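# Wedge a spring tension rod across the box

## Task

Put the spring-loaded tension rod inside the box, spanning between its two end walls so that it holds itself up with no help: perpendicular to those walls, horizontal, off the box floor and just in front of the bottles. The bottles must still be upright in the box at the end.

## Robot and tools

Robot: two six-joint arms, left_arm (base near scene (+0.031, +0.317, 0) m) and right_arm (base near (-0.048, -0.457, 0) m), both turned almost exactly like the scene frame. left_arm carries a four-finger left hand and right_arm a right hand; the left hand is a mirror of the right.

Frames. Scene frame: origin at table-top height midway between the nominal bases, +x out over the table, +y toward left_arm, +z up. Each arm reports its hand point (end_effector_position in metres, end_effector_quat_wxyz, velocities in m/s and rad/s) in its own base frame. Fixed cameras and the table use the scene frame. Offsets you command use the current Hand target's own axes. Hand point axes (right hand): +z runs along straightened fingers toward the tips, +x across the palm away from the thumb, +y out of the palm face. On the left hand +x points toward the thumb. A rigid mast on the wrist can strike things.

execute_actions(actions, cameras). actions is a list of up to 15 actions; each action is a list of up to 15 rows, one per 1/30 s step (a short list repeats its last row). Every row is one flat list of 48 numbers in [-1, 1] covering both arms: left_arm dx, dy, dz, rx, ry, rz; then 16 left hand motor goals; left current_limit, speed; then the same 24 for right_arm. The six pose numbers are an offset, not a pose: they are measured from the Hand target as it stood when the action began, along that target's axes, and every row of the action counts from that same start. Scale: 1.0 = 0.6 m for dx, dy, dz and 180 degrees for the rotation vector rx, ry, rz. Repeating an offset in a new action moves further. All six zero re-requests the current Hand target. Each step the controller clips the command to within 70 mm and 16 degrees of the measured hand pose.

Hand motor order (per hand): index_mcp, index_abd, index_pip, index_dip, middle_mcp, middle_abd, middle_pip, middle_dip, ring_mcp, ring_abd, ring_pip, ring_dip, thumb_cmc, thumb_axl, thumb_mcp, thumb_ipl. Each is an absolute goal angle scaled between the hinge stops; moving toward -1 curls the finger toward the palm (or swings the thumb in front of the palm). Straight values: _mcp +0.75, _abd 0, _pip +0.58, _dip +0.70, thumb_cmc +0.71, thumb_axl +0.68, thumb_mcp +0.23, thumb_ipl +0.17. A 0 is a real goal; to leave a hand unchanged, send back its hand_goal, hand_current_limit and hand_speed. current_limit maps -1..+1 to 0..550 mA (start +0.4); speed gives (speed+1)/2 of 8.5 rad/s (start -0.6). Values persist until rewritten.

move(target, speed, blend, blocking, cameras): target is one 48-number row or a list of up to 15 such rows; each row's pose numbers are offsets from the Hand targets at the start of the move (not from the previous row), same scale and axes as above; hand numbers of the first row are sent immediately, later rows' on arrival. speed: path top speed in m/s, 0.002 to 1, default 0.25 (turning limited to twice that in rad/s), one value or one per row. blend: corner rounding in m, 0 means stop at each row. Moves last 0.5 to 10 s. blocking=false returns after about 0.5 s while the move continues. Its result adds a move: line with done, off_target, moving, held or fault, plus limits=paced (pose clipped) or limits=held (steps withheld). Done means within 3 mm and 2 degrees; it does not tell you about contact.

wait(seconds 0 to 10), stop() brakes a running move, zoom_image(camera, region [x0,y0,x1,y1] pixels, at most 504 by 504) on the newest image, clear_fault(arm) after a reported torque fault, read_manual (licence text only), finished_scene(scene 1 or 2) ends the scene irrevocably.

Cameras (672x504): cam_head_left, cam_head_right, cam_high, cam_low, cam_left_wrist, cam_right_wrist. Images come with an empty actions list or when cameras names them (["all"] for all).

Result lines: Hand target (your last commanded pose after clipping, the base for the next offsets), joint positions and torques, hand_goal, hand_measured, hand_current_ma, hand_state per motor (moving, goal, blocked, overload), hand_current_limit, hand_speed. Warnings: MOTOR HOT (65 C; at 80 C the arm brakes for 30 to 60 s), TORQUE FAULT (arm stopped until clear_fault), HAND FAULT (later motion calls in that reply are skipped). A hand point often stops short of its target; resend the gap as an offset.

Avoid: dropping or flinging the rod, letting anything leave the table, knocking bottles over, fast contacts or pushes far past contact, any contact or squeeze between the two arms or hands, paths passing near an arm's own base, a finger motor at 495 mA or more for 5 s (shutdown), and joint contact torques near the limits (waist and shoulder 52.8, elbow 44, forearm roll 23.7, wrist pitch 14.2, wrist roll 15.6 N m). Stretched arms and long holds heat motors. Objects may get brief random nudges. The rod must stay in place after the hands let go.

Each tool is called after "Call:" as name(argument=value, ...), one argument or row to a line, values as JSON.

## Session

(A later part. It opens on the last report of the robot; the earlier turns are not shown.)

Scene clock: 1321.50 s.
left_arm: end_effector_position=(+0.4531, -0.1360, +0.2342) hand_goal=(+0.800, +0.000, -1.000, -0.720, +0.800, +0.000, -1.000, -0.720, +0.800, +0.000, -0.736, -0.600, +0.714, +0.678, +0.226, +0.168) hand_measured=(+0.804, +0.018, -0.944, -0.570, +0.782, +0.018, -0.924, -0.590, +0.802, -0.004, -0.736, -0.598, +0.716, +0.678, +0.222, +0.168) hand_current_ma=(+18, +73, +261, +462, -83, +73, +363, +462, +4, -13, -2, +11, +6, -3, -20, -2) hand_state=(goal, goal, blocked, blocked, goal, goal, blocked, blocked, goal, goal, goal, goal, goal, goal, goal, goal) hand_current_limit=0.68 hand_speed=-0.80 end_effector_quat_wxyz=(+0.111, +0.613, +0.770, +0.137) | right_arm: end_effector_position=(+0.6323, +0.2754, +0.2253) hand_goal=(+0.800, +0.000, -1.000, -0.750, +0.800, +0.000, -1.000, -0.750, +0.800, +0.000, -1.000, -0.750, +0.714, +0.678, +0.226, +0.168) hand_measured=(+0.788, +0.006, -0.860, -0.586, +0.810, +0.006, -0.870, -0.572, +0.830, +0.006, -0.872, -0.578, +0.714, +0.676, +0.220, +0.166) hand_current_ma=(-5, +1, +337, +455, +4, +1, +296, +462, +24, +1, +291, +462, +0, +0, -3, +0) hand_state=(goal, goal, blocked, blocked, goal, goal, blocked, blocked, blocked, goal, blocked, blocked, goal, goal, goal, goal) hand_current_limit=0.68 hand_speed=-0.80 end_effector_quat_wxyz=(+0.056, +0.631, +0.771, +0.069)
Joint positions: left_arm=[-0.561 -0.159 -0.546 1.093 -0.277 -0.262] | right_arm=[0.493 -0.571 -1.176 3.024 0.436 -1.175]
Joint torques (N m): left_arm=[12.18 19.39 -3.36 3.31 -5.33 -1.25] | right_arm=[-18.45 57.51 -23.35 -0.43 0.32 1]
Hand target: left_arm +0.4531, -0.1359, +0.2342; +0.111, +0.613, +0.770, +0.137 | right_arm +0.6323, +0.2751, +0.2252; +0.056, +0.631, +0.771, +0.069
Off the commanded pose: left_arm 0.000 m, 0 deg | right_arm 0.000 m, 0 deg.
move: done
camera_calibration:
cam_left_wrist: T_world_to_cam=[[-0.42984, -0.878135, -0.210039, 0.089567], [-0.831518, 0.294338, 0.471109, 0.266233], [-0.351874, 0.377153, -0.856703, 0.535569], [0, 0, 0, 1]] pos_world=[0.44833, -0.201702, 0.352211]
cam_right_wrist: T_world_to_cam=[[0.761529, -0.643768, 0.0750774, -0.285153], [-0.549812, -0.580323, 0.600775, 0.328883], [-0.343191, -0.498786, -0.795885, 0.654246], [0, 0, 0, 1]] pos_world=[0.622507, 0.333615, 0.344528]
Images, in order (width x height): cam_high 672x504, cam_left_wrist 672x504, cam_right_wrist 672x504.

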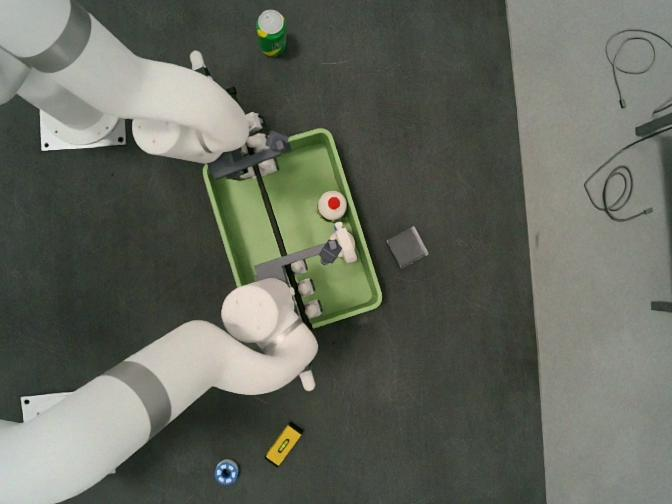

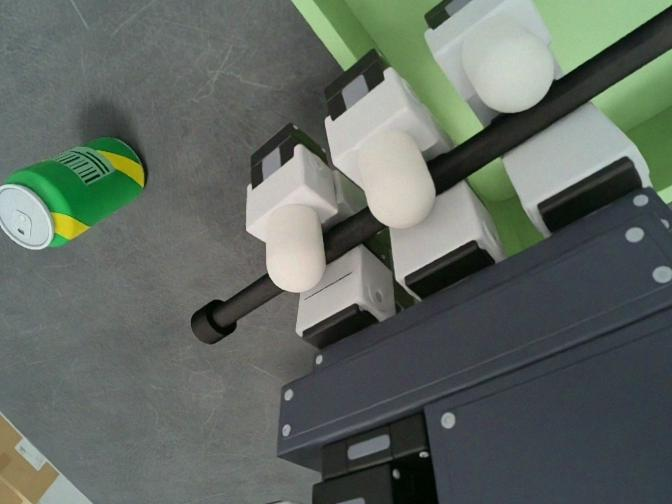

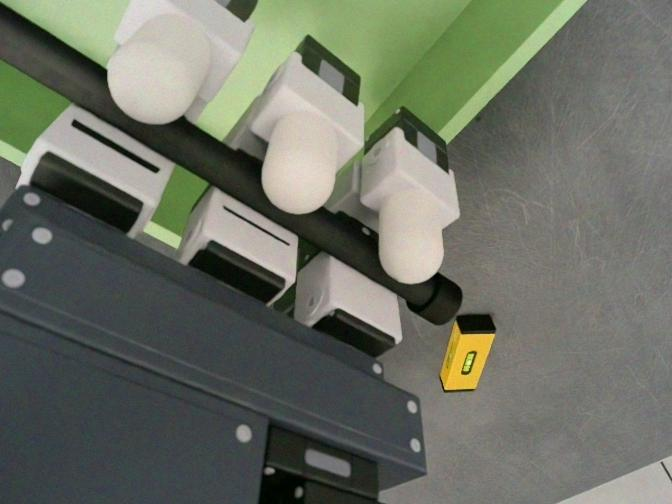

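Call:
zoom_image(
  camera="cam_left_wrist",
  region=[400, 0, 672, 204],
)

Call:
zoom_image(
  camera="cam_high",
  region=[180, 60, 380, 360],
)

Scaled by 1.853 from the camera's 672x504 image, which has a finer 960x720 frame.

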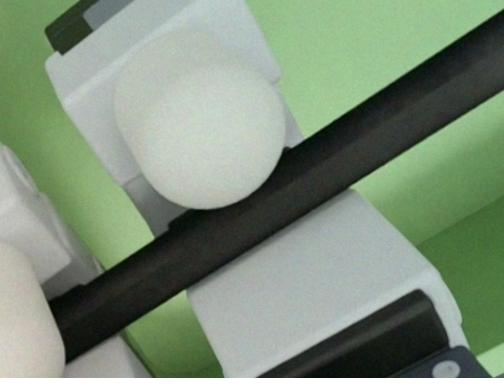

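Scaled by 1.680 from the camera's 672x504 image, which has a finer 960x720 frame.

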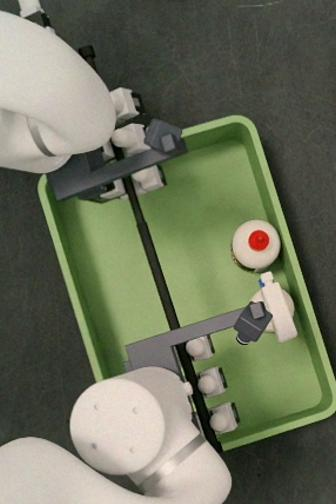

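Call:
move(
  target=[
    [0,0,0,0,0,0, 0.80,0,-0.75,-0.44,0.80,0,-0.75,-0.44,0.85,0,-0.68,-0.44,0.714,0.678,0.226,0.168,0.68,-0.8, 0,0,0,0,0,0, 0.80,0,-1,-0.75,0.80,0,-1,-0.75,0.80,0,-1,-0.75,0.714,0.678,0.226,0.168,0.68,-0.8],
    [0.055,0,-0.025,0,0,0, 0.80,0,-0.75,-0.44,0.80,0,-0.75,-0.44,0.85,0,-0.68,-0.44,-0.571,0.578,0.226,0.168,0.68,-0.7, 0,0,0,0,0,0, 0.80,0,-1,-0.75,0.80,0,-1,-0.75,0.80,0,-1,-0.75,0.714,0.678,0.226,0.168,0.68,-0.8],
  ],
  speed=0.03,
  cameras=["cam_high","cam_left_wrist","cam_right_wrist","cam_head_left"],
)

Scene clock: 1345.60 s.
left_arm: end_effector_position=(+0.4406, -0.1048, +0.2482) hand_goal=(+0.800, +0.000, -0.750, -0.440, +0.800, +0.000, -0.750, -0.440, +0.850, +0.000, -0.680, -0.440, -0.570, +0.578, +0.226, +0.168) hand_measured=(+0.804, +0.004, -0.750, -0.442, +0.800, +0.004, -0.750, -0.442, +0.850, -0.004, -0.680, -0.442, -0.568, +0.580, +0.222, +0.168) hand_current_ma=(+18, +12, -2, -12, +4, +13, -3, -13, +2, -13, -2, -12, +13, +13, -20, -2) hand_state=(goal, goal, goal, goal, goal, goal, goal, goal, goal, goal, goal, goal, goal, goal, goal, goal) hand_current_limit=0.68 hand_speed=-0.70 end_effector_quat_wxyz=(+0.111, +0.613, +0.770, +0.137) | right_arm: end_effector_position=(+0.6323, +0.2751, +0.2252) hand_goal=(+0.800, +0.000, -1.000, -0.750, +0.800, +0.000, -1.000, -0.750, +0.800, +0.000, -1.000, -0.750, +0.714, +0.678, +0.226, +0.168) hand_measured=(+0.792, +0.006, -0.860, -0.586, +0.808, +0.006, -0.870, -0.572, +0.820, +0.006, -0.872, -0.578, +0.714, +0.676, +0.220, +0.166) hand_current_ma=(-2, +1, +337, +455, +2, +1, +296, +462, +12, +1, +291, +462, +0, +0, -3, +0) hand_state=(goal, goal, blocked, blocked, goal, goal, blocked, blocked, blocked, goal, blocked, blocked, goal, goal, goal, goal) hand_current_limit=0.68 hand_speed=-0.80 end_effector_quat_wxyz=(+0.056, +0.631, +0.771, +0.069)
Joint positions: left_arm=[-0.503 -0.063 -0.482 1.008 -0.274 -0.118] | right_arm=[0.493 -0.571 -1.176 3.024 0.437 -1.175]
Joint torques (N m): left_arm=[7.73 21.32 -14.93 -2.67 0.84 1.09] | right_arm=[18.76 44.35 -32.66 -0.61 -2.35 -1.07]
Hand target: left_arm +0.4406, -0.1048, +0.2482; +0.111, +0.613, +0.770, +0.137 | right_arm +0.6323, +0.2751, +0.2252; +0.056, +0.631, +0.771, +0.069
Off the commanded pose: left_arm 0.000 m, 0 deg | right_arm 0.000 m, 0 deg.
move: done
camera_calibration:
cam_left_wrist: T_world_to_cam=[[-0.429522, -0.878213, -0.210361, 0.114389], [-0.831594, 0.293832, 0.47129, 0.240019], [-0.352082, 0.377364, -0.856524, 0.53141], [0, 0, 0, 1]] pos_world=[0.435831, -0.170603, 0.36611]
cam_right_wrist: T_world_to_cam=[[0.761405, -0.643929, 0.0749482, -0.285174], [-0.54974, -0.580071, 0.601085, 0.328645], [-0.343581, -0.498871, -0.795663, 0.654296], [0, 0, 0, 1]] pos_world=[0.622606, 0.333415, 0.344429]
Images, in order (width x height): cam_head_left 672x504, cam_high 672x504, cam_left_wrist 672x504, cam_right_wrist 672x504.

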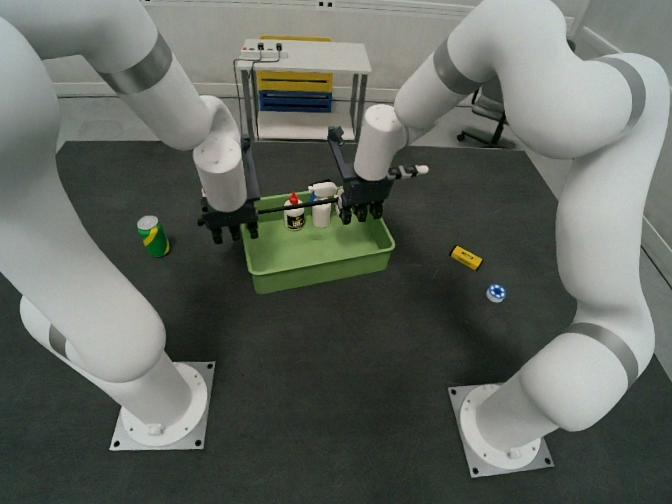

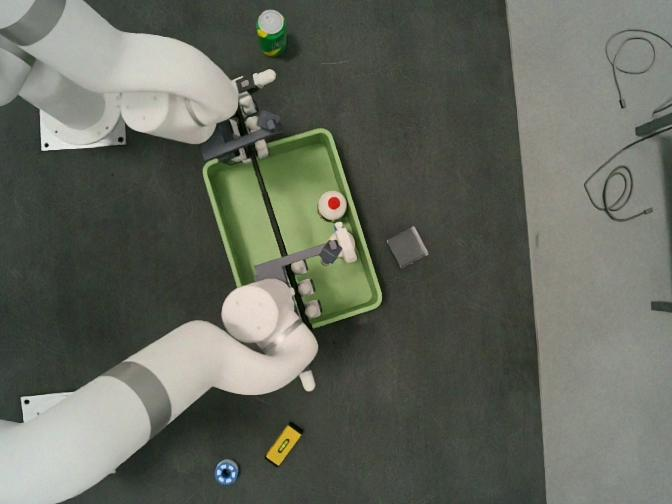

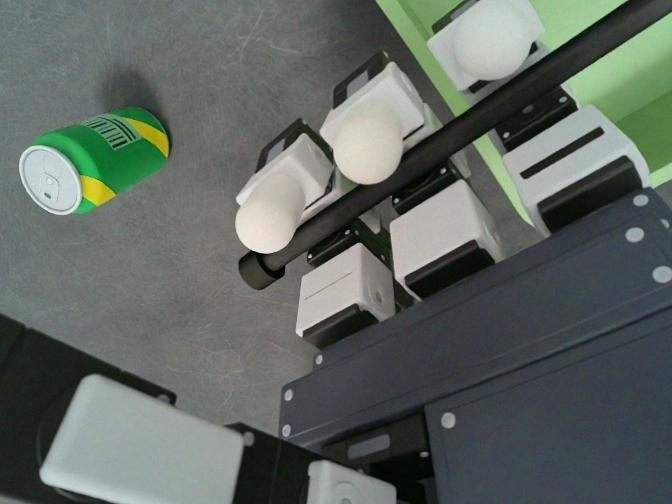

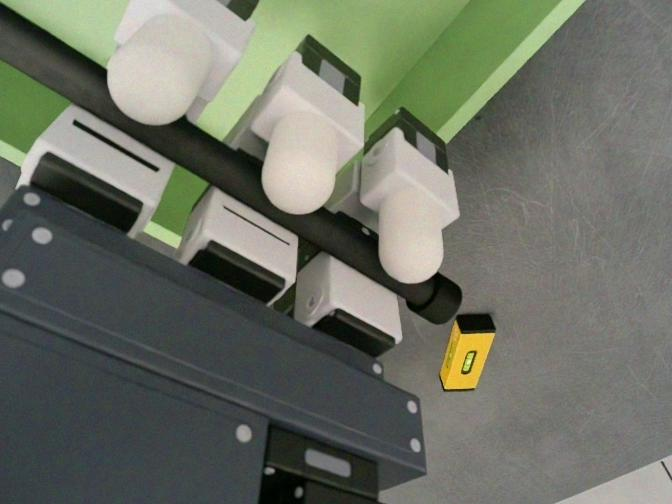

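Call:
move(
  target=[
    [0,0,-0.01,0,0,0, 0.80,0,-0.9,-0.52,0.80,0,-0.9,-0.52,0.85,0,-0.68,-0.44,-0.571,0.578,0.226,0.168,0.68,-0.8, 0,0,0,0,0,0, 0.80,0,-1,-0.75,0.80,0,-1,-0.75,0.80,0,-1,-0.75,0.714,0.678,0.226,0.168,0.68,-0.8],
    [0,0,-0.01,0,0,0, 0.80,0,-1,-0.8,0.80,0,-1,-0.8,0.85,0,-0.68,-0.44,-0.571,0.578,0.226,0.168,0.68,-0.8, 0,0,0,0,0,0, 0.80,0,-1,-0.75,0.80,0,-1,-0.75,0.80,0,-1,-0.75,0.714,0.678,0.226,0.168,0.68,-0.8],
  ],
  speed=0.03,
  cameras=["cam_left_wrist"],
)

Scene clock: 1352.60 s.
left_arm: end_effector_position=(+0.4385, -0.1053, +0.2538) hand_goal=(+0.800, +0.000, -1.000, -0.800, +0.800, +0.000, -1.000, -0.800, +0.850, +0.000, -0.680, -0.440, -0.570, +0.578, +0.226, +0.168) hand_measured=(+0.792, +0.002, -0.974, -0.652, +0.784, +0.014, -0.942, -0.688, +0.850, -0.004, -0.680, -0.442, -0.568, +0.580, +0.222, +0.168) hand_current_ma=(-35, +10, +124, +462, -81, +54, +277, +462, +2, -13, -2, -12, +13, +13, -20, -2) hand_state=(goal, goal, blocked, blocked, goal, goal, blocked, blocked, goal, goal, goal, goal, goal, goal, goal, goal) hand_current_limit=0.68 hand_speed=-0.80 end_effector_quat_wxyz=(+0.111, +0.613, +0.770, +0.137) | right_arm: end_effector_position=(+0.6323, +0.2752, +0.2252) hand_goal=(+0.800, +0.000, -1.000, -0.750, +0.800, +0.000, -1.000, -0.750, +0.800, +0.000, -1.000, -0.750, +0.714, +0.678, +0.226, +0.168) hand_measured=(+0.788, +0.004, -0.860, -0.592, +0.806, +0.004, -0.870, -0.576, +0.822, +0.004, -0.872, -0.578, +0.714, +0.676, +0.220, +0.166) hand_current_ma=(-4, +0, +337, +428, +2, +0, +296, +462, +15, +1, +287, +462, +0, +0, -3, +0) hand_state=(goal, goal, blocked, blocked, goal, goal, blocked, blocked, blocked, goal, blocked, blocked, goal, goal, goal, goal) hand_current_limit=0.68 hand_speed=-0.80 end_effector_quat_wxyz=(+0.056, +0.631, +0.771, +0.069)
Joint positions: left_arm=[-0.507 -0.045 -0.481 0.959 -0.285 -0.07] | right_arm=[0.493 -0.571 -1.176 3.024 0.437 -1.175]
Joint torques (N m): left_arm=[-7.59 21.91 -21.16 -3.11 -1.32 1.18] | right_arm=[13.17 44.15 -32.78 0.68 -2.16 2.11]
Hand target: left_arm +0.4386, -0.1053, +0.2538; +0.111, +0.613, +0.770, +0.137 | right_arm +0.6323, +0.2751, +0.2252; +0.056, +0.631, +0.771, +0.069
Off the commanded pose: left_arm 0.000 m, 0 deg | right_arm 0.000 m, 0 deg.
move: done
camera_calibration:
cam_left_wrist: T_world_to_cam=[[-0.429481, -0.878206, -0.210478, 0.11434], [-0.831621, 0.293744, 0.471297, 0.235746], [-0.352069, 0.377451, -0.856492, 0.535614], [0, 0, 0, 1]] pos_world=[0.433731, -0.171003, 0.371709]
Images, in order (width x height): cam_left_wrist 672x504.

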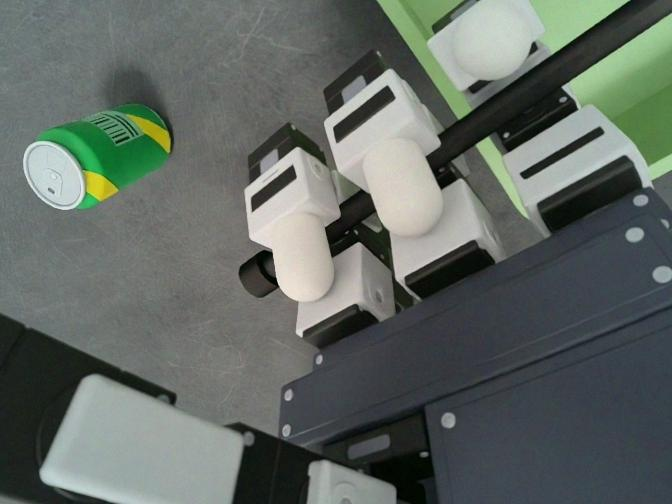

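Call:
move(
  target=[
    [0,0,0,0,0,0, 0.80,0,-1,-0.85,0.80,0,-1,-0.85,0.85,0,-0.68,-0.44,-0.571,0.578,-0.55,0.05,0.68,-0.8, 0,0,0,0,0,0, 0.80,0,-1,-0.75,0.80,0,-1,-0.75,0.80,0,-1,-0.75,0.714,0.678,0.226,0.168,0.68,-0.8],
  ],
  speed=0.03,
  cameras=["cam_left_wrist","cam_head_left"],
)

Scene clock: 1359.53 s.
left_arm: end_effector_position=(+0.4386, -0.1053, +0.2538) hand_goal=(+0.800, +0.000, -1.000, -0.850, +0.800, +0.000, -1.000, -0.850, +0.850, +0.000, -0.680, -0.440, -0.570, +0.578, -0.550, +0.050) hand_measured=(+0.792, +0.002, -0.974, -0.652, +0.784, +0.014, -0.942, -0.688, +0.850, -0.004, -0.680, -0.442, -0.568, +0.580, -0.550, +0.052) hand_current_ma=(-35, +10, +124, +462, -81, +54, +277, +462, +2, -13, -2, -12, +13, +13, -3, +6) hand_state=(goal, goal, blocked, blocked, goal, goal, blocked, blocked, goal, goal, goal, goal, goal, goal, goal, goal) hand_current_limit=0.68 hand_speed=-0.80 end_effector_quat_wxyz=(+0.111, +0.613, +0.770, +0.137) | right_arm: end_effector_position=(+0.6323, +0.2752, +0.2252) hand_goal=(+0.800, +0.000, -1.000, -0.750, +0.800, +0.000, -1.000, -0.750, +0.800, +0.000, -1.000, -0.750, +0.714, +0.678, +0.226, +0.168) hand_measured=(+0.788, +0.004, -0.860, -0.592, +0.806, +0.004, -0.870, -0.576, +0.822, +0.004, -0.872, -0.578, +0.714, +0.676, +0.220, +0.166) hand_current_ma=(-4, +0, +337, +428, +2, +0, +296, +462, +15, +1, +287, +462, +0, +0, -3, +0) hand_state=(goal, goal, blocked, blocked, goal, goal, blocked, blocked, blocked, goal, blocked, blocked, goal, goal, goal, goal) hand_current_limit=0.68 hand_speed=-0.80 end_effector_quat_wxyz=(+0.056, +0.631, +0.771, +0.069)
Joint positions: left_arm=[-0.507 -0.045 -0.481 0.959 -0.284 -0.07] | right_arm=[0.493 -0.571 -1.176 3.024 0.437 -1.175]
Joint torques (N m): left_arm=[3.32 16.72 -22.58 -0.28 2.36 1.26] | right_arm=[-10.65 44.18 -32.44 1.92 -1.7 3.43]
Hand target: left_arm +0.4386, -0.1053, +0.2538; +0.111, +0.613, +0.770, +0.137 | right_arm +0.6323, +0.2751, +0.2252; +0.056, +0.631, +0.771, +0.069
Off the commanded pose: left_arm 0.000 m, 0 deg | right_arm 0.000 m, 0 deg.
move: done
camera_calibration:
cam_left_wrist: T_world_to_cam=[[-0.429522, -0.878213, -0.210361, 0.114378], [-0.831594, 0.293832, 0.47129, 0.235787], [-0.352082, 0.377364, -0.856524, 0.535739], [0, 0, 0, 1]] pos_world=[0.433831, -0.171003, 0.37181]
Images, in order (width x height): cam_head_left 672x504, cam_left_wrist 672x504.

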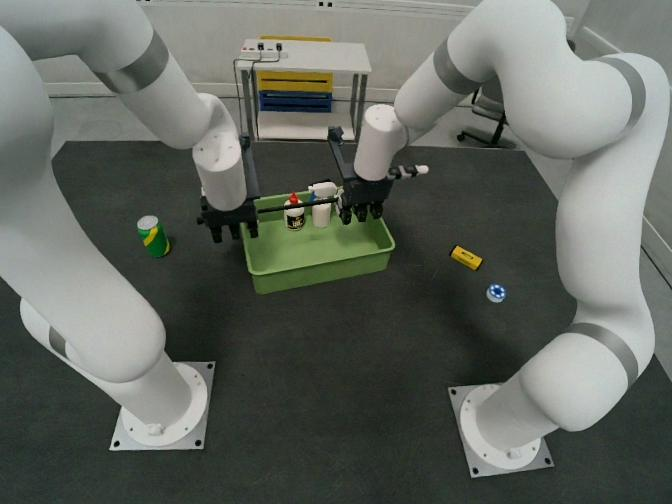

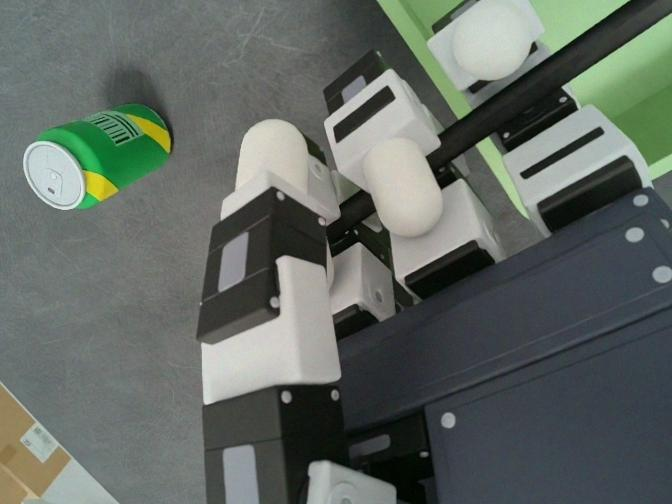

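Call:
move(
  target=[
    [0,0,0,0,0,0, 0.80,0,-1,-0.85,0.80,0,-1,-0.85,0.85,0,-0.68,-0.44,-0.571,0.578,-0.95,-0.02,0.68,-0.9, 0,0,0,0,0,0, 0.80,0,-1,-0.75,0.80,0,-1,-0.75,0.80,0,-1,-0.75,0.714,0.678,0.226,0.168,0.68,-0.8],
  ],
  speed=0.03,
  cameras=["cam_left_wrist","cam_head_left"],
)

Scene clock: 1374.50 s.
left_arm: end_effector_position=(+0.4386, -0.1053, +0.2538) hand_goal=(+0.800, +0.000, -1.000, -0.850, +0.800, +0.000, -1.000, -0.850, +0.850, +0.000, -0.680, -0.440, -0.570, +0.578, -0.950, -0.020) hand_measured=(+0.794, +0.002, -0.974, -0.652, +0.784, +0.014, -0.942, -0.688, +0.850, -0.004, -0.680, -0.442, -0.566, +0.578, -0.630, -0.004) hand_current_ma=(-31, +10, +124, +462, -81, +54, +277, +462, +2, -13, -2, -12, +15, -1, +462, +97) hand_state=(goal, goal, blocked, blocked, goal, goal, blocked, blocked, goal, goal, goal, goal, goal, goal, blocked, goal) hand_current_limit=0.68 hand_speed=-0.90 end_effector_quat_wxyz=(+0.111, +0.613, +0.770, +0.137) | right_arm: end_effector_position=(+0.6323, +0.2751, +0.2252) hand_goal=(+0.800, +0.000, -1.000, -0.750, +0.800, +0.000, -1.000, -0.750, +0.800, +0.000, -1.000, -0.750, +0.714, +0.678, +0.226, +0.168) hand_measured=(+0.788, +0.004, -0.860, -0.592, +0.806, +0.004, -0.870, -0.576, +0.824, +0.004, -0.872, -0.578, +0.714, +0.676, +0.220, +0.166) hand_current_ma=(-4, +0, +337, +428, +2, +0, +296, +462, +15, +1, +287, +462, +0, +0, -3, +0) hand_state=(goal, goal, blocked, blocked, goal, goal, blocked, blocked, blocked, goal, blocked, blocked, goal, goal, goal, goal) hand_current_limit=0.68 hand_speed=-0.80 end_effector_quat_wxyz=(+0.056, +0.631, +0.771, +0.069)
Joint positions: left_arm=[-0.507 -0.045 -0.481 0.959 -0.284 -0.07] | right_arm=[0.493 -0.571 -1.176 3.024 0.437 -1.175]
Joint torques (N m): left_arm=[4.25 15.63 -22.41 1.38 2.37 1.24] | right_arm=[-11.52 45.7 -32.34 2.17 -1.11 3.49]
Hand target: left_arm +0.4386, -0.1053, +0.2538; +0.111, +0.613, +0.770, +0.137 | right_arm +0.6323, +0.2751, +0.2252; +0.056, +0.631, +0.771, +0.069
Off the commanded pose: left_arm 0.000 m, 0 deg | right_arm 0.000 m, 0 deg.
move: done
camera_calibration:
cam_left_wrist: T_world_to_cam=[[-0.429522, -0.878213, -0.210361, 0.114378], [-0.831594, 0.293832, 0.47129, 0.235787], [-0.352082, 0.377364, -0.856524, 0.535739], [0, 0, 0, 1]] pos_world=[0.433831, -0.171003, 0.37181]
Images, in order (width x height): cam_head_left 672x504, cam_left_wrist 672x504.

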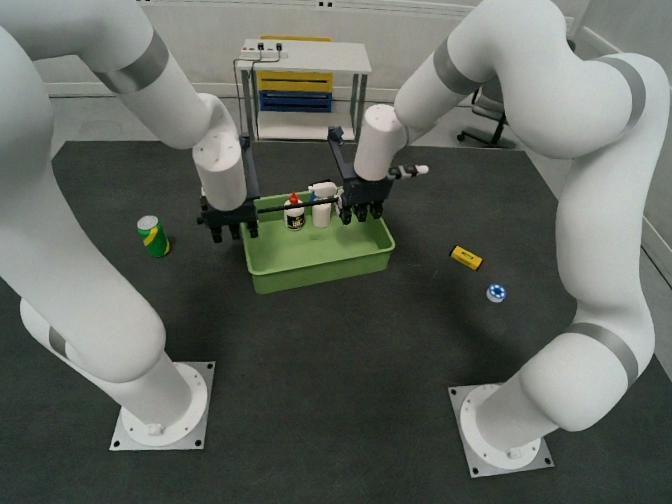

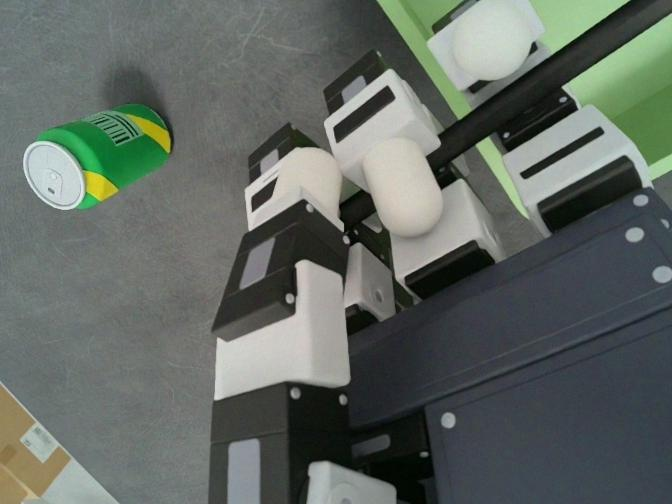

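Call:
move(
  target=[
    [0,0,0,0,0,0, 0.80,0,-1,-0.85,0.80,0,-1,-0.85,0.85,0,-0.68,-0.44,-0.571,0.578,-0.95,-0.02,0.68,-0.8, 0,0,0,0,0,0, 0.80,0,-0.73,-0.44,0.80,0,-0.73,-0.44,0.80,0,-0.73,-0.44,0.714,0.678,0.226,0.168,0.68,-0.8],
    [0,0,0,0,0,0, 0.80,0,-1,-0.85,0.80,0,-1,-0.85,0.85,0,-0.68,-0.44,-0.571,0.578,-0.95,-0.02,0.68,-0.8, 0,0.003,-0.0283,0,0,0, 0.80,0,-0.73,-0.44,0.80,0,-0.73,-0.44,0.80,0,-0.73,-0.44,0.714,0.678,0.226,0.168,0.68,-0.8],
    [0,0,0,0,0,0, 0.80,0,-1,-0.85,0.80,0,-1,-0.85,0.85,0,-0.68,-0.44,-0.571,0.578,-0.95,-0.02,0.68,-0.8, 0,0.003,-0.0283,0,0,0, 0.80,0,-1,-0.85,0.80,0,-1,-0.85,0.80,0,-1,-0.85,0.714,0.678,0.226,0.168,0.68,-0.8],
  ],
  speed=0.03,
  cameras=["cam_left_wrist","cam_right_wrist","cam_high"],
)

Scene clock: 1382.77 s.
left_arm: end_effector_position=(+0.4386, -0.1053, +0.2538) hand_goal=(+0.800, +0.000, -1.000, -0.850, +0.800, +0.000, -1.000, -0.850, +0.850, +0.000, -0.680, -0.440, -0.570, +0.578, -0.950, -0.020) hand_measured=(+0.814, -0.004, -0.958, -0.672, +0.792, +0.000, -0.942, -0.692, +0.850, -0.004, -0.680, -0.442, -0.562, +0.578, -0.640, -0.002) hand_current_ma=(+62, -14, +195, +462, -35, -4, +278, +462, +2, -13, -2, -12, +32, +3, +462, +105) hand_state=(goal, goal, blocked, blocked, goal, goal, blocked, blocked, goal, goal, goal, goal, goal, goal, blocked, goal) hand_current_limit=0.68 hand_speed=-0.80 end_effector_quat_wxyz=(+0.111, +0.613, +0.770, +0.137) | right_arm: end_effector_position=(+0.6311, +0.2749, +0.2422) hand_goal=(+0.800, +0.000, -1.000, -0.850, +0.800, +0.000, -1.000, -0.850, +0.800, +0.000, -1.000, -0.850, +0.714, +0.678, +0.226, +0.168) hand_measured=(+0.790, +0.002, -0.888, -0.606, +0.808, +0.002, -0.896, -0.594, +0.828, +0.002, -0.898, -0.594, +0.714, +0.676, +0.220, +0.166) hand_current_ma=(-3, +0, +230, +462, +3, +0, +197, +462, +22, +0, +196, +462, +0, +0, -3, +0) hand_state=(goal, goal, blocked, blocked, goal, goal, blocked, blocked, blocked, goal, blocked, blocked, goal, goal, goal, goal) hand_current_limit=0.68 hand_speed=-0.80 end_effector_quat_wxyz=(+0.056, +0.631, +0.771, +0.069)
Joint positions: left_arm=[-0.507 -0.045 -0.481 0.959 -0.284 -0.07] | right_arm=[0.494 -0.544 -1.179 3.031 0.467 -1.182]
Joint torques (N m): left_arm=[4.96 10.82 -21.65 3.72 1.04 1.34] | right_arm=[17.89 59.91 -36.55 2.42 0.75 -0.31]
Hand target: left_arm +0.4386, -0.1053, +0.2538; +0.111, +0.613, +0.770, +0.137 | right_arm +0.6311, +0.2749, +0.2422; +0.056, +0.631, +0.771, +0.069
Off the commanded pose: left_arm 0.000 m, 0 deg | right_arm 0.000 m, 0 deg.
move: done
camera_calibration:
cam_left_wrist: T_world_to_cam=[[-0.42952, -0.878203, -0.210408, 0.114396], [-0.831632, 0.293845, 0.471215, 0.235834], [-0.351995, 0.377378, -0.856554, 0.535714], [0, 0, 0, 1]] pos_world=[0.433831, -0.171002, 0.37181]
cam_right_wrist: T_world_to_cam=[[0.761464, -0.643857, 0.0749688, -0.285796], [-0.549652, -0.580052, 0.601184, 0.317495], [-0.343591, -0.498987, -0.795586, 0.667278], [0, 0, 0, 1]] pos_world=[0.621406, 0.333115, 0.36143]
Images, in order (width x height): cam_high 672x504, cam_left_wrist 672x504, cam_right_wrist 672x504.

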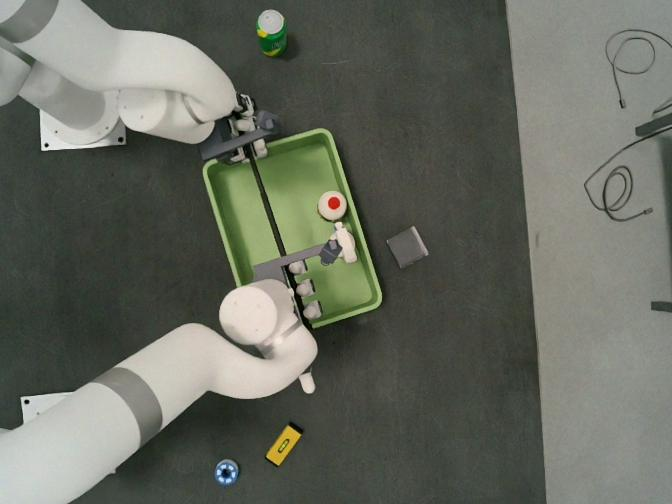

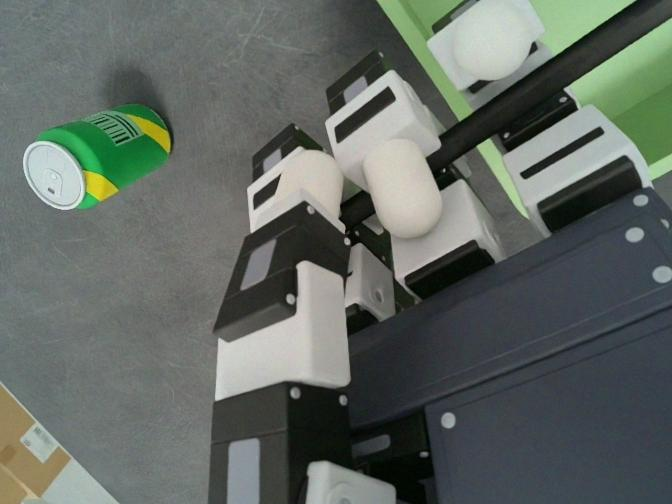

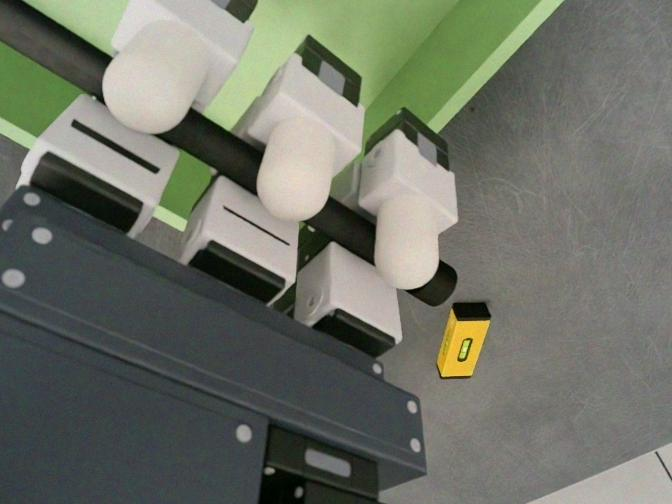

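Call:
zoom_image(
  camera="cam_high",
  region=[190, 80, 320, 210],
)

Call:
zoom_image(
  camera="cam_high",
  region=[260, 180, 400, 350],
)

Scaled by 3.877 from the camera's 672x504 image, which has a finer 960x720 frame.

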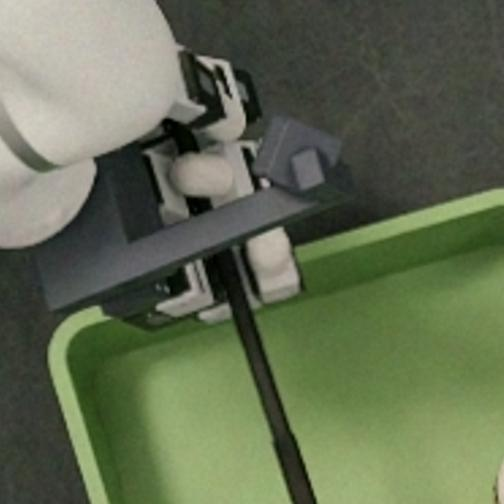

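Scaled by 2.965 from the camera's 672x504 image, which has a finer 960x720 frame.

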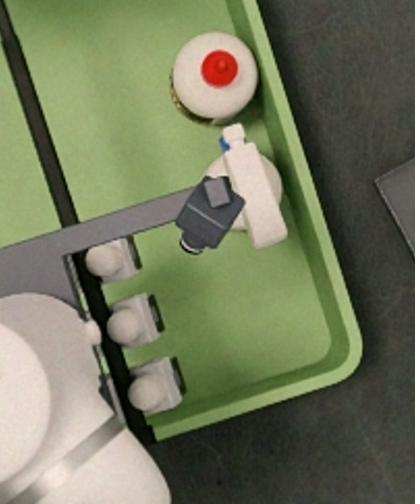

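Call:
move(
  target=[
    [-0.1973,0.0895,0.0325,0,-0.0019,0.0052, 0.80,0,-1,-0.85,0.80,0,-1,-0.85,0.85,0,-0.68,-0.44,-0.571,0.578,-0.95,-0.02,0.68,-0.8, -0.003,0.0757,0.0137,0,-0.001,0.0055, 0.80,0,-1,-0.85,0.80,0,-1,-0.85,0.80,0,-1,-0.85,0.714,0.678,0.226,0.168,0.68,-0.8],
  ],
  speed=0.03,
  cameras=["cam_left_wrist","cam_right_wrist","cam_high","cam_head_left"],
)

Call:
zoom_image(
  camera="cam_high",
  region=[190, 110, 400, 340],
)

Scene clock: 1434.03 s.
left_arm: end_effector_position=(+0.5207, -0.2078, +0.2544) hand_goal=(+0.800, +0.000, -1.000, -0.850, +0.800, +0.000, -1.000, -0.850, +0.850, +0.000, -0.680, -0.440, -0.570, +0.578, -0.950, -0.020) hand_measured=(+0.812, -0.010, -0.952, -0.684, +0.802, -0.012, -0.950, -0.692, +0.850, -0.004, -0.680, -0.442, -0.562, +0.580, -0.642, -0.002) hand_current_ma=(+62, -36, +223, +462, +10, -43, +236, +462, +2, -13, -2, -12, +33, +8, +462, +105) hand_state=(goal, goal, blocked, blocked, goal, goal, blocked, blocked, goal, goal, goal, goal, goal, goal, blocked, goal) hand_current_limit=0.68 hand_speed=-0.80 end_effector_quat_wxyz=(+0.112, +0.620, +0.765, +0.136) | right_arm: end_effector_position=(+0.6767, +0.2823, +0.2422) hand_goal=(+0.800, +0.000, -1.000, -0.850, +0.800, +0.000, -1.000, -0.850, +0.800, +0.000, -1.000, -0.850, +0.714, +0.678, +0.226, +0.168) hand_measured=(+0.796, +0.000, -0.892, -0.606, +0.808, +0.002, -0.896, -0.594, +0.820, +0.000, -0.896, -0.594, +0.714, +0.676, +0.220, +0.166) hand_current_ma=(+0, +0, +217, +462, +2, +0, +197, +462, +11, +0, +201, +462, +0, +0, -3, +0) hand_state=(goal, goal, blocked, blocked, goal, goal, blocked, blocked, goal, goal, blocked, blocked, goal, goal, goal, goal) hand_current_limit=0.68 hand_speed=-0.80 end_effector_quat_wxyz=(+0.056, +0.637, +0.765, +0.068)
Joint positions: left_arm=[-0.612 -0.315 -0.811 0.816 -0.353 -0.002] | right_arm=[0.472 -0.641 -1.331 3.043 0.522 -1.199]
Joint torques (N m): left_arm=[-12.99 13.53 -28.44 -2.28 0.93 1.46] | right_arm=[-3.26 52.28 -40.07 3.4 0.83 -2]
Hand target: left_arm +0.5208, -0.2078, +0.2544; +0.112, +0.620, +0.765, +0.136 | right_arm +0.6767, +0.2823, +0.2422; +0.056, +0.637, +0.765, +0.068
Off the commanded pose: left_arm 0.000 m, 0 deg | right_arm 0.000 m, 0 deg.
move: done
camera_calibration:
cam_left_wrist: T_world_to_cam=[[-0.444678, -0.870613, -0.210463, 0.0692095], [-0.82641, 0.308181, 0.471245, 0.334188], [-0.345411, 0.383481, -0.856524, 0.60165], [0, 0, 0, 1]] pos_world=[0.514769, -0.273457, 0.37241]
cam_right_wrist: T_world_to_cam=[[0.749947, -0.657239, 0.0749495, -0.304206], [-0.559866, -0.570291, 0.601098, 0.351013], [-0.352322, -0.492753, -0.795653, 0.690781], [0, 0, 0, 1]] pos_world=[0.668036, 0.340628, 0.361429]
Images, in order (width x height): cam_head_left 672x504, cam_high 672x504, cam_left_wrist 672x504, cam_right_wrist 672x504.

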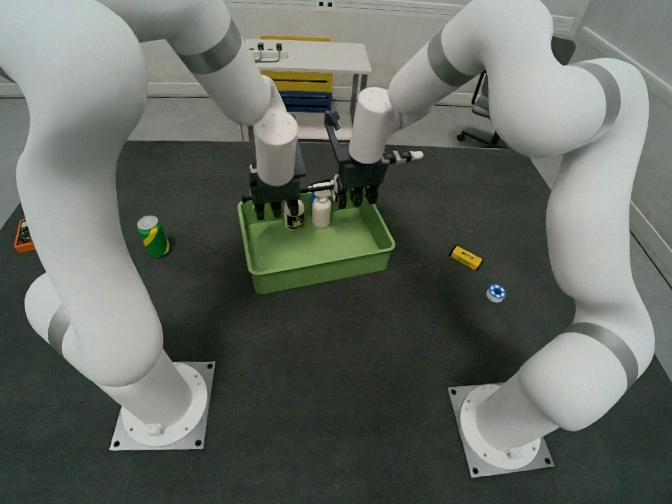

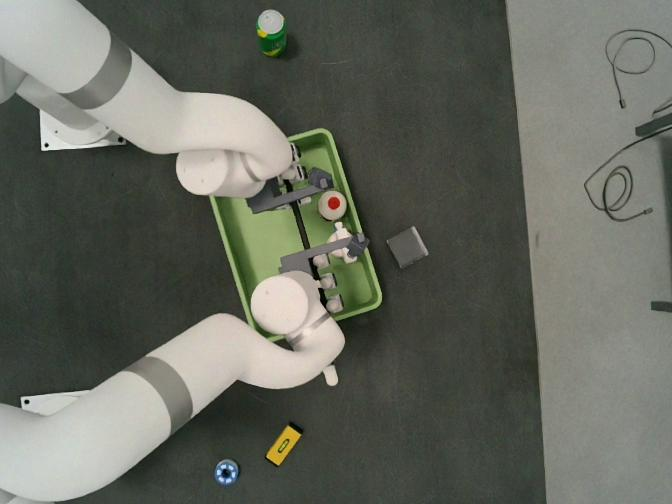

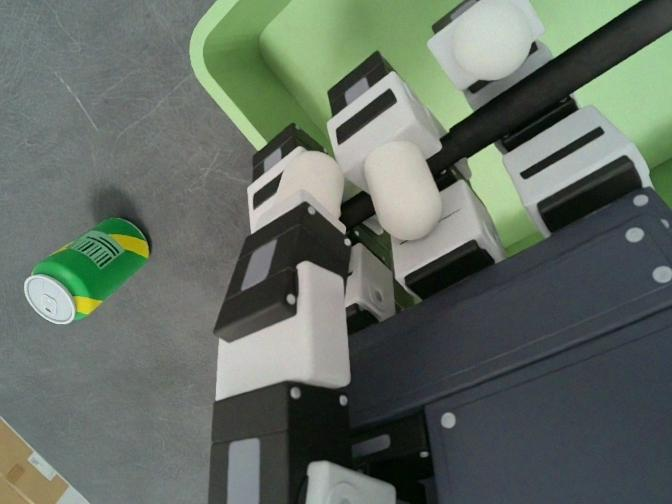

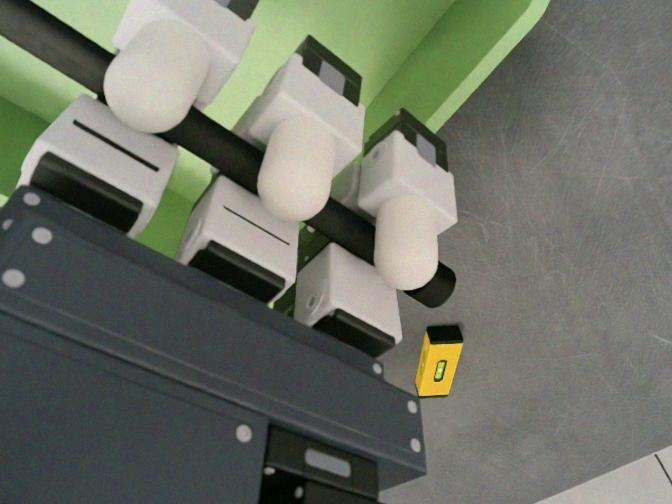

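Scaled by 2.191 from the camera's 672x504 image, which has a finer 960x720 frame.

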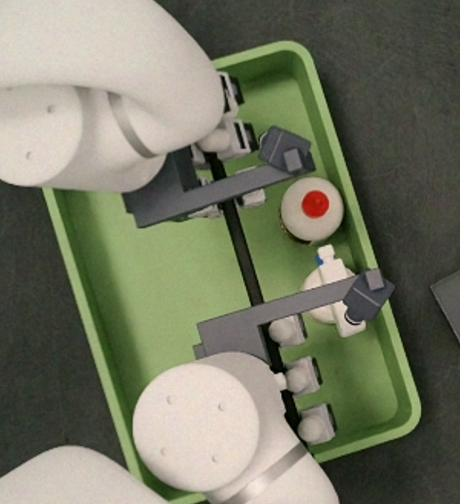

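Call:
move(
  target=[
    [0,-0.0536,0.1473,0,0,0, 0.80,0,-1,-0.85,0.80,0,-1,-0.85,0.85,0,-0.68,-0.44,-0.571,0.578,-0.95,-0.02,0.68,-0.8, 0,-0.0273,0.1543,0,0,0, 0.80,0,-1,-0.85,0.80,0,-1,-0.85,0.80,0,-1,-0.85,0.714,0.678,0.226,0.168,0.68,-0.8],
  ],
  speed=0.04,
  cameras=["cam_left_wrist","cam_right_wrist","cam_high","cam_head_left","cam_head_right"],
)

Call:
zoom_image(
  camera="cam_head_left",
  region=[210, 160, 420, 320],
)

Call:
zoom_image(
  camera="cam_head_right",
  region=[210, 160, 420, 320],
)

Scene clock: 1443.43 s.
left_arm: end_effector_position=(+0.5213, -0.2080, +0.1604) hand_goal=(+0.800, +0.000, -1.000, -0.850, +0.800, +0.000, -1.000, -0.850, +0.850, +0.000, -0.680, -0.440, -0.570, +0.578, -0.950, -0.020) hand_measured=(+0.812, -0.010, -0.952, -0.686, +0.806, -0.012, -0.952, -0.692, +0.850, -0.004, -0.680, -0.442, -0.562, +0.580, -0.644, -0.002) hand_current_ma=(+62, -39, +230, +462, +26, -46, +228, +462, +2, -13, -2, -12, +33, +8, +462, +105) hand_state=(goal, goal, blocked, blocked, goal, goal, blocked, blocked, goal, goal, goal, goal, goal, goal, blocked, goal) hand_current_limit=0.68 hand_speed=-0.80 end_effector_quat_wxyz=(+0.112, +0.620, +0.765, +0.136) | right_arm: end_effector_position=(+0.6769, +0.2824, +0.1481) hand_goal=(+0.800, +0.000, -1.000, -0.850, +0.800, +0.000, -1.000, -0.850, +0.800, +0.000, -1.000, -0.850, +0.714, +0.678, +0.226, +0.168) hand_measured=(+0.798, -0.002, -0.892, -0.606, +0.806, +0.000, -0.896, -0.594, +0.814, +0.000, -0.892, -0.598, +0.714, +0.676, +0.220, +0.166) hand_current_ma=(+0, +0, +215, +462, +1, +0, +197, +462, +7, +0, +215, +462, +0, +0, -3, +0) hand_state=(goal, goal, blocked, blocked, goal, goal, blocked, blocked, goal, goal, blocked, blocked, goal, goal, goal, goal) hand_current_limit=0.68 hand_speed=-0.80 end_effector_quat_wxyz=(+0.056, +0.637, +0.765, +0.068)
Joint positions: left_arm=[-0.612 -0.514 -0.801 1.424 -0.257 -0.638] | right_arm=[0.472 -0.782 -1.315 3.003 0.365 -1.155]
Joint torques (N m): left_arm=[-12.18 16.53 -14.39 4.28 3.41 -1.02] | right_arm=[26.83 53.7 -37.58 -1.4 -3.12 0.8]
Hand target: left_arm +0.5212, -0.2080, +0.1604; +0.112, +0.620, +0.765, +0.136 | right_arm +0.6769, +0.2824, +0.1481; +0.056, +0.637, +0.765, +0.068
Off the commanded pose: left_arm 0.000 m, 0 deg | right_arm 0.000 m, 0 deg.
move: done
camera_calibration:
cam_left_wrist: T_world_to_cam=[[-0.444577, -0.870684, -0.210383, 0.0494249], [-0.826421, 0.308103, 0.471275, 0.379019], [-0.345512, 0.383383, -0.856527, 0.521448], [0, 0, 0, 1]] pos_world=[0.51537, -0.273658, 0.27841]
cam_right_wrist: T_world_to_cam=[[0.749949, -0.657235, 0.0749565, -0.297177], [-0.559845, -0.570261, 0.601145, 0.407765], [-0.352349, -0.492792, -0.795617, 0.616101], [0, 0, 0, 1]] pos_world=[0.668236, 0.340828, 0.26733]
Images, in order (width x height): cam_head_left 672x504, cam_head_right 672x504, cam_high 672x504, cam_left_wrist 672x504, cam_right_wrist 672x504.

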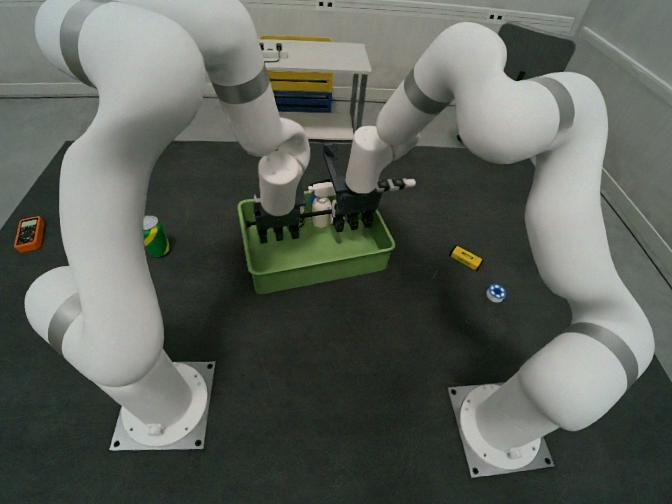

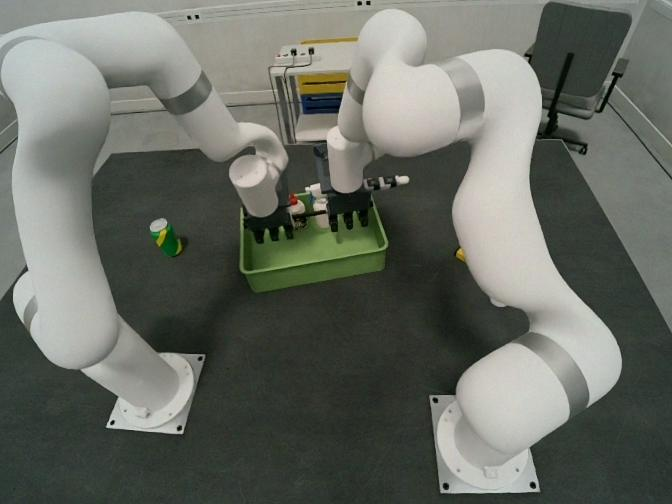

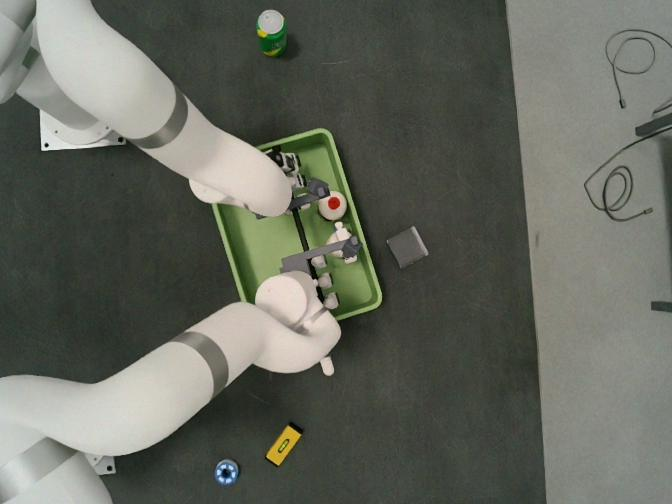

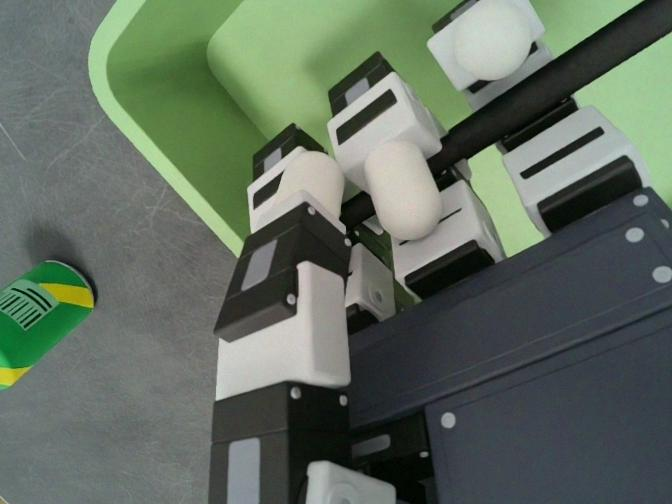

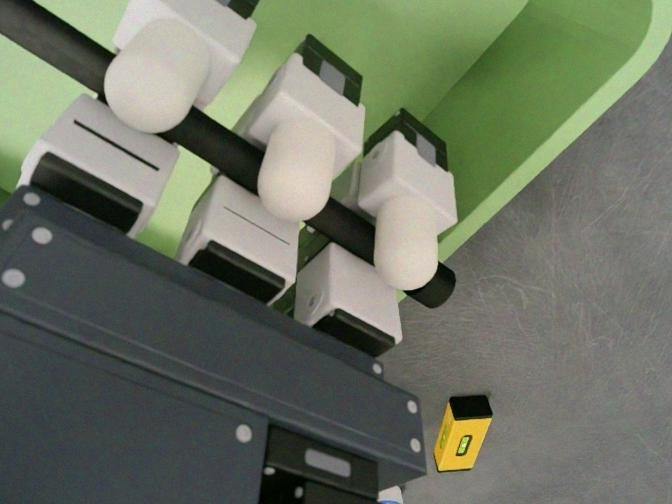

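Scaled by 2.400 from the camera's 672x504 image, which has a finer 960x720 frame.

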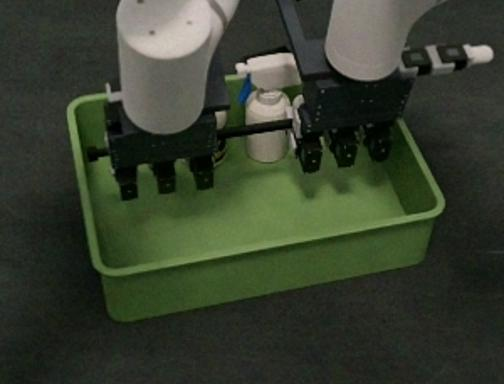

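Scaled by 2.400 from the camera's 672x504 image, which has a finer 960x720 frame.

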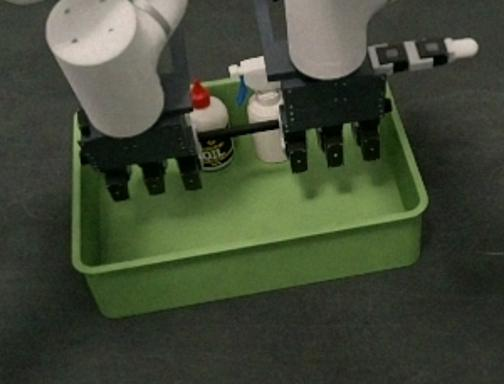

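Call:
zoom_image(
  camera="cam_right_wrist",
  region=[380, 160, 560, 340],
)

Call:
zoom_image(
  camera="cam_head_left",
  region=[230, 190, 290, 250],
)

Call:
zoom_image(
  camera="cam_high",
  region=[240, 110, 360, 230],
)

Scaled by 2.800 from the camera's 672x504 image, which has a finer 960x720 frame.

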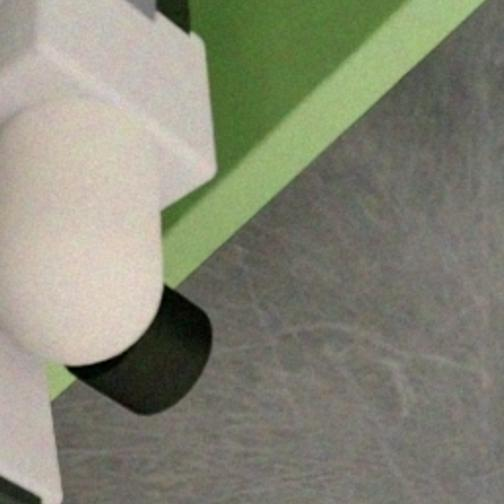

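Scaled by 8.400 from the camera's 672x504 image, which has a finer 960x720 frame.

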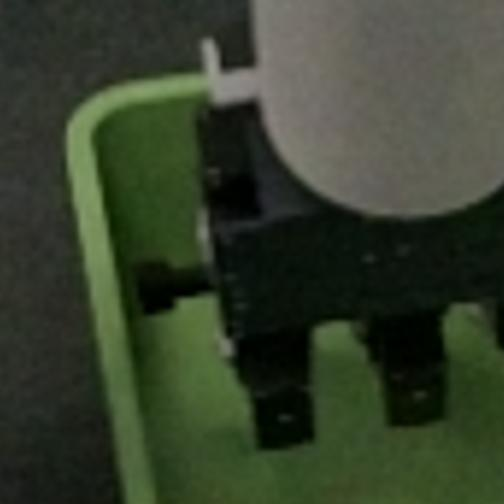

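Scaled by 4.200 from the camera's 672x504 image, which has a finer 960x720 frame.

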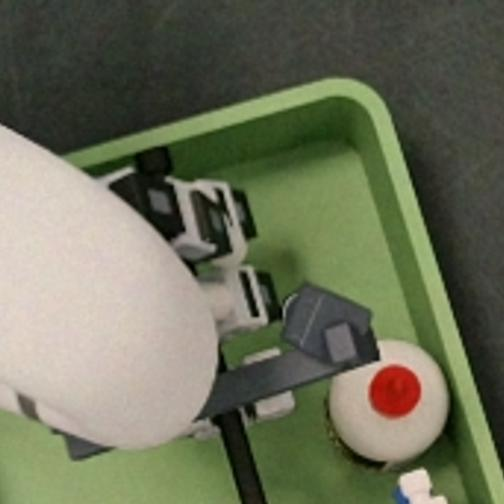

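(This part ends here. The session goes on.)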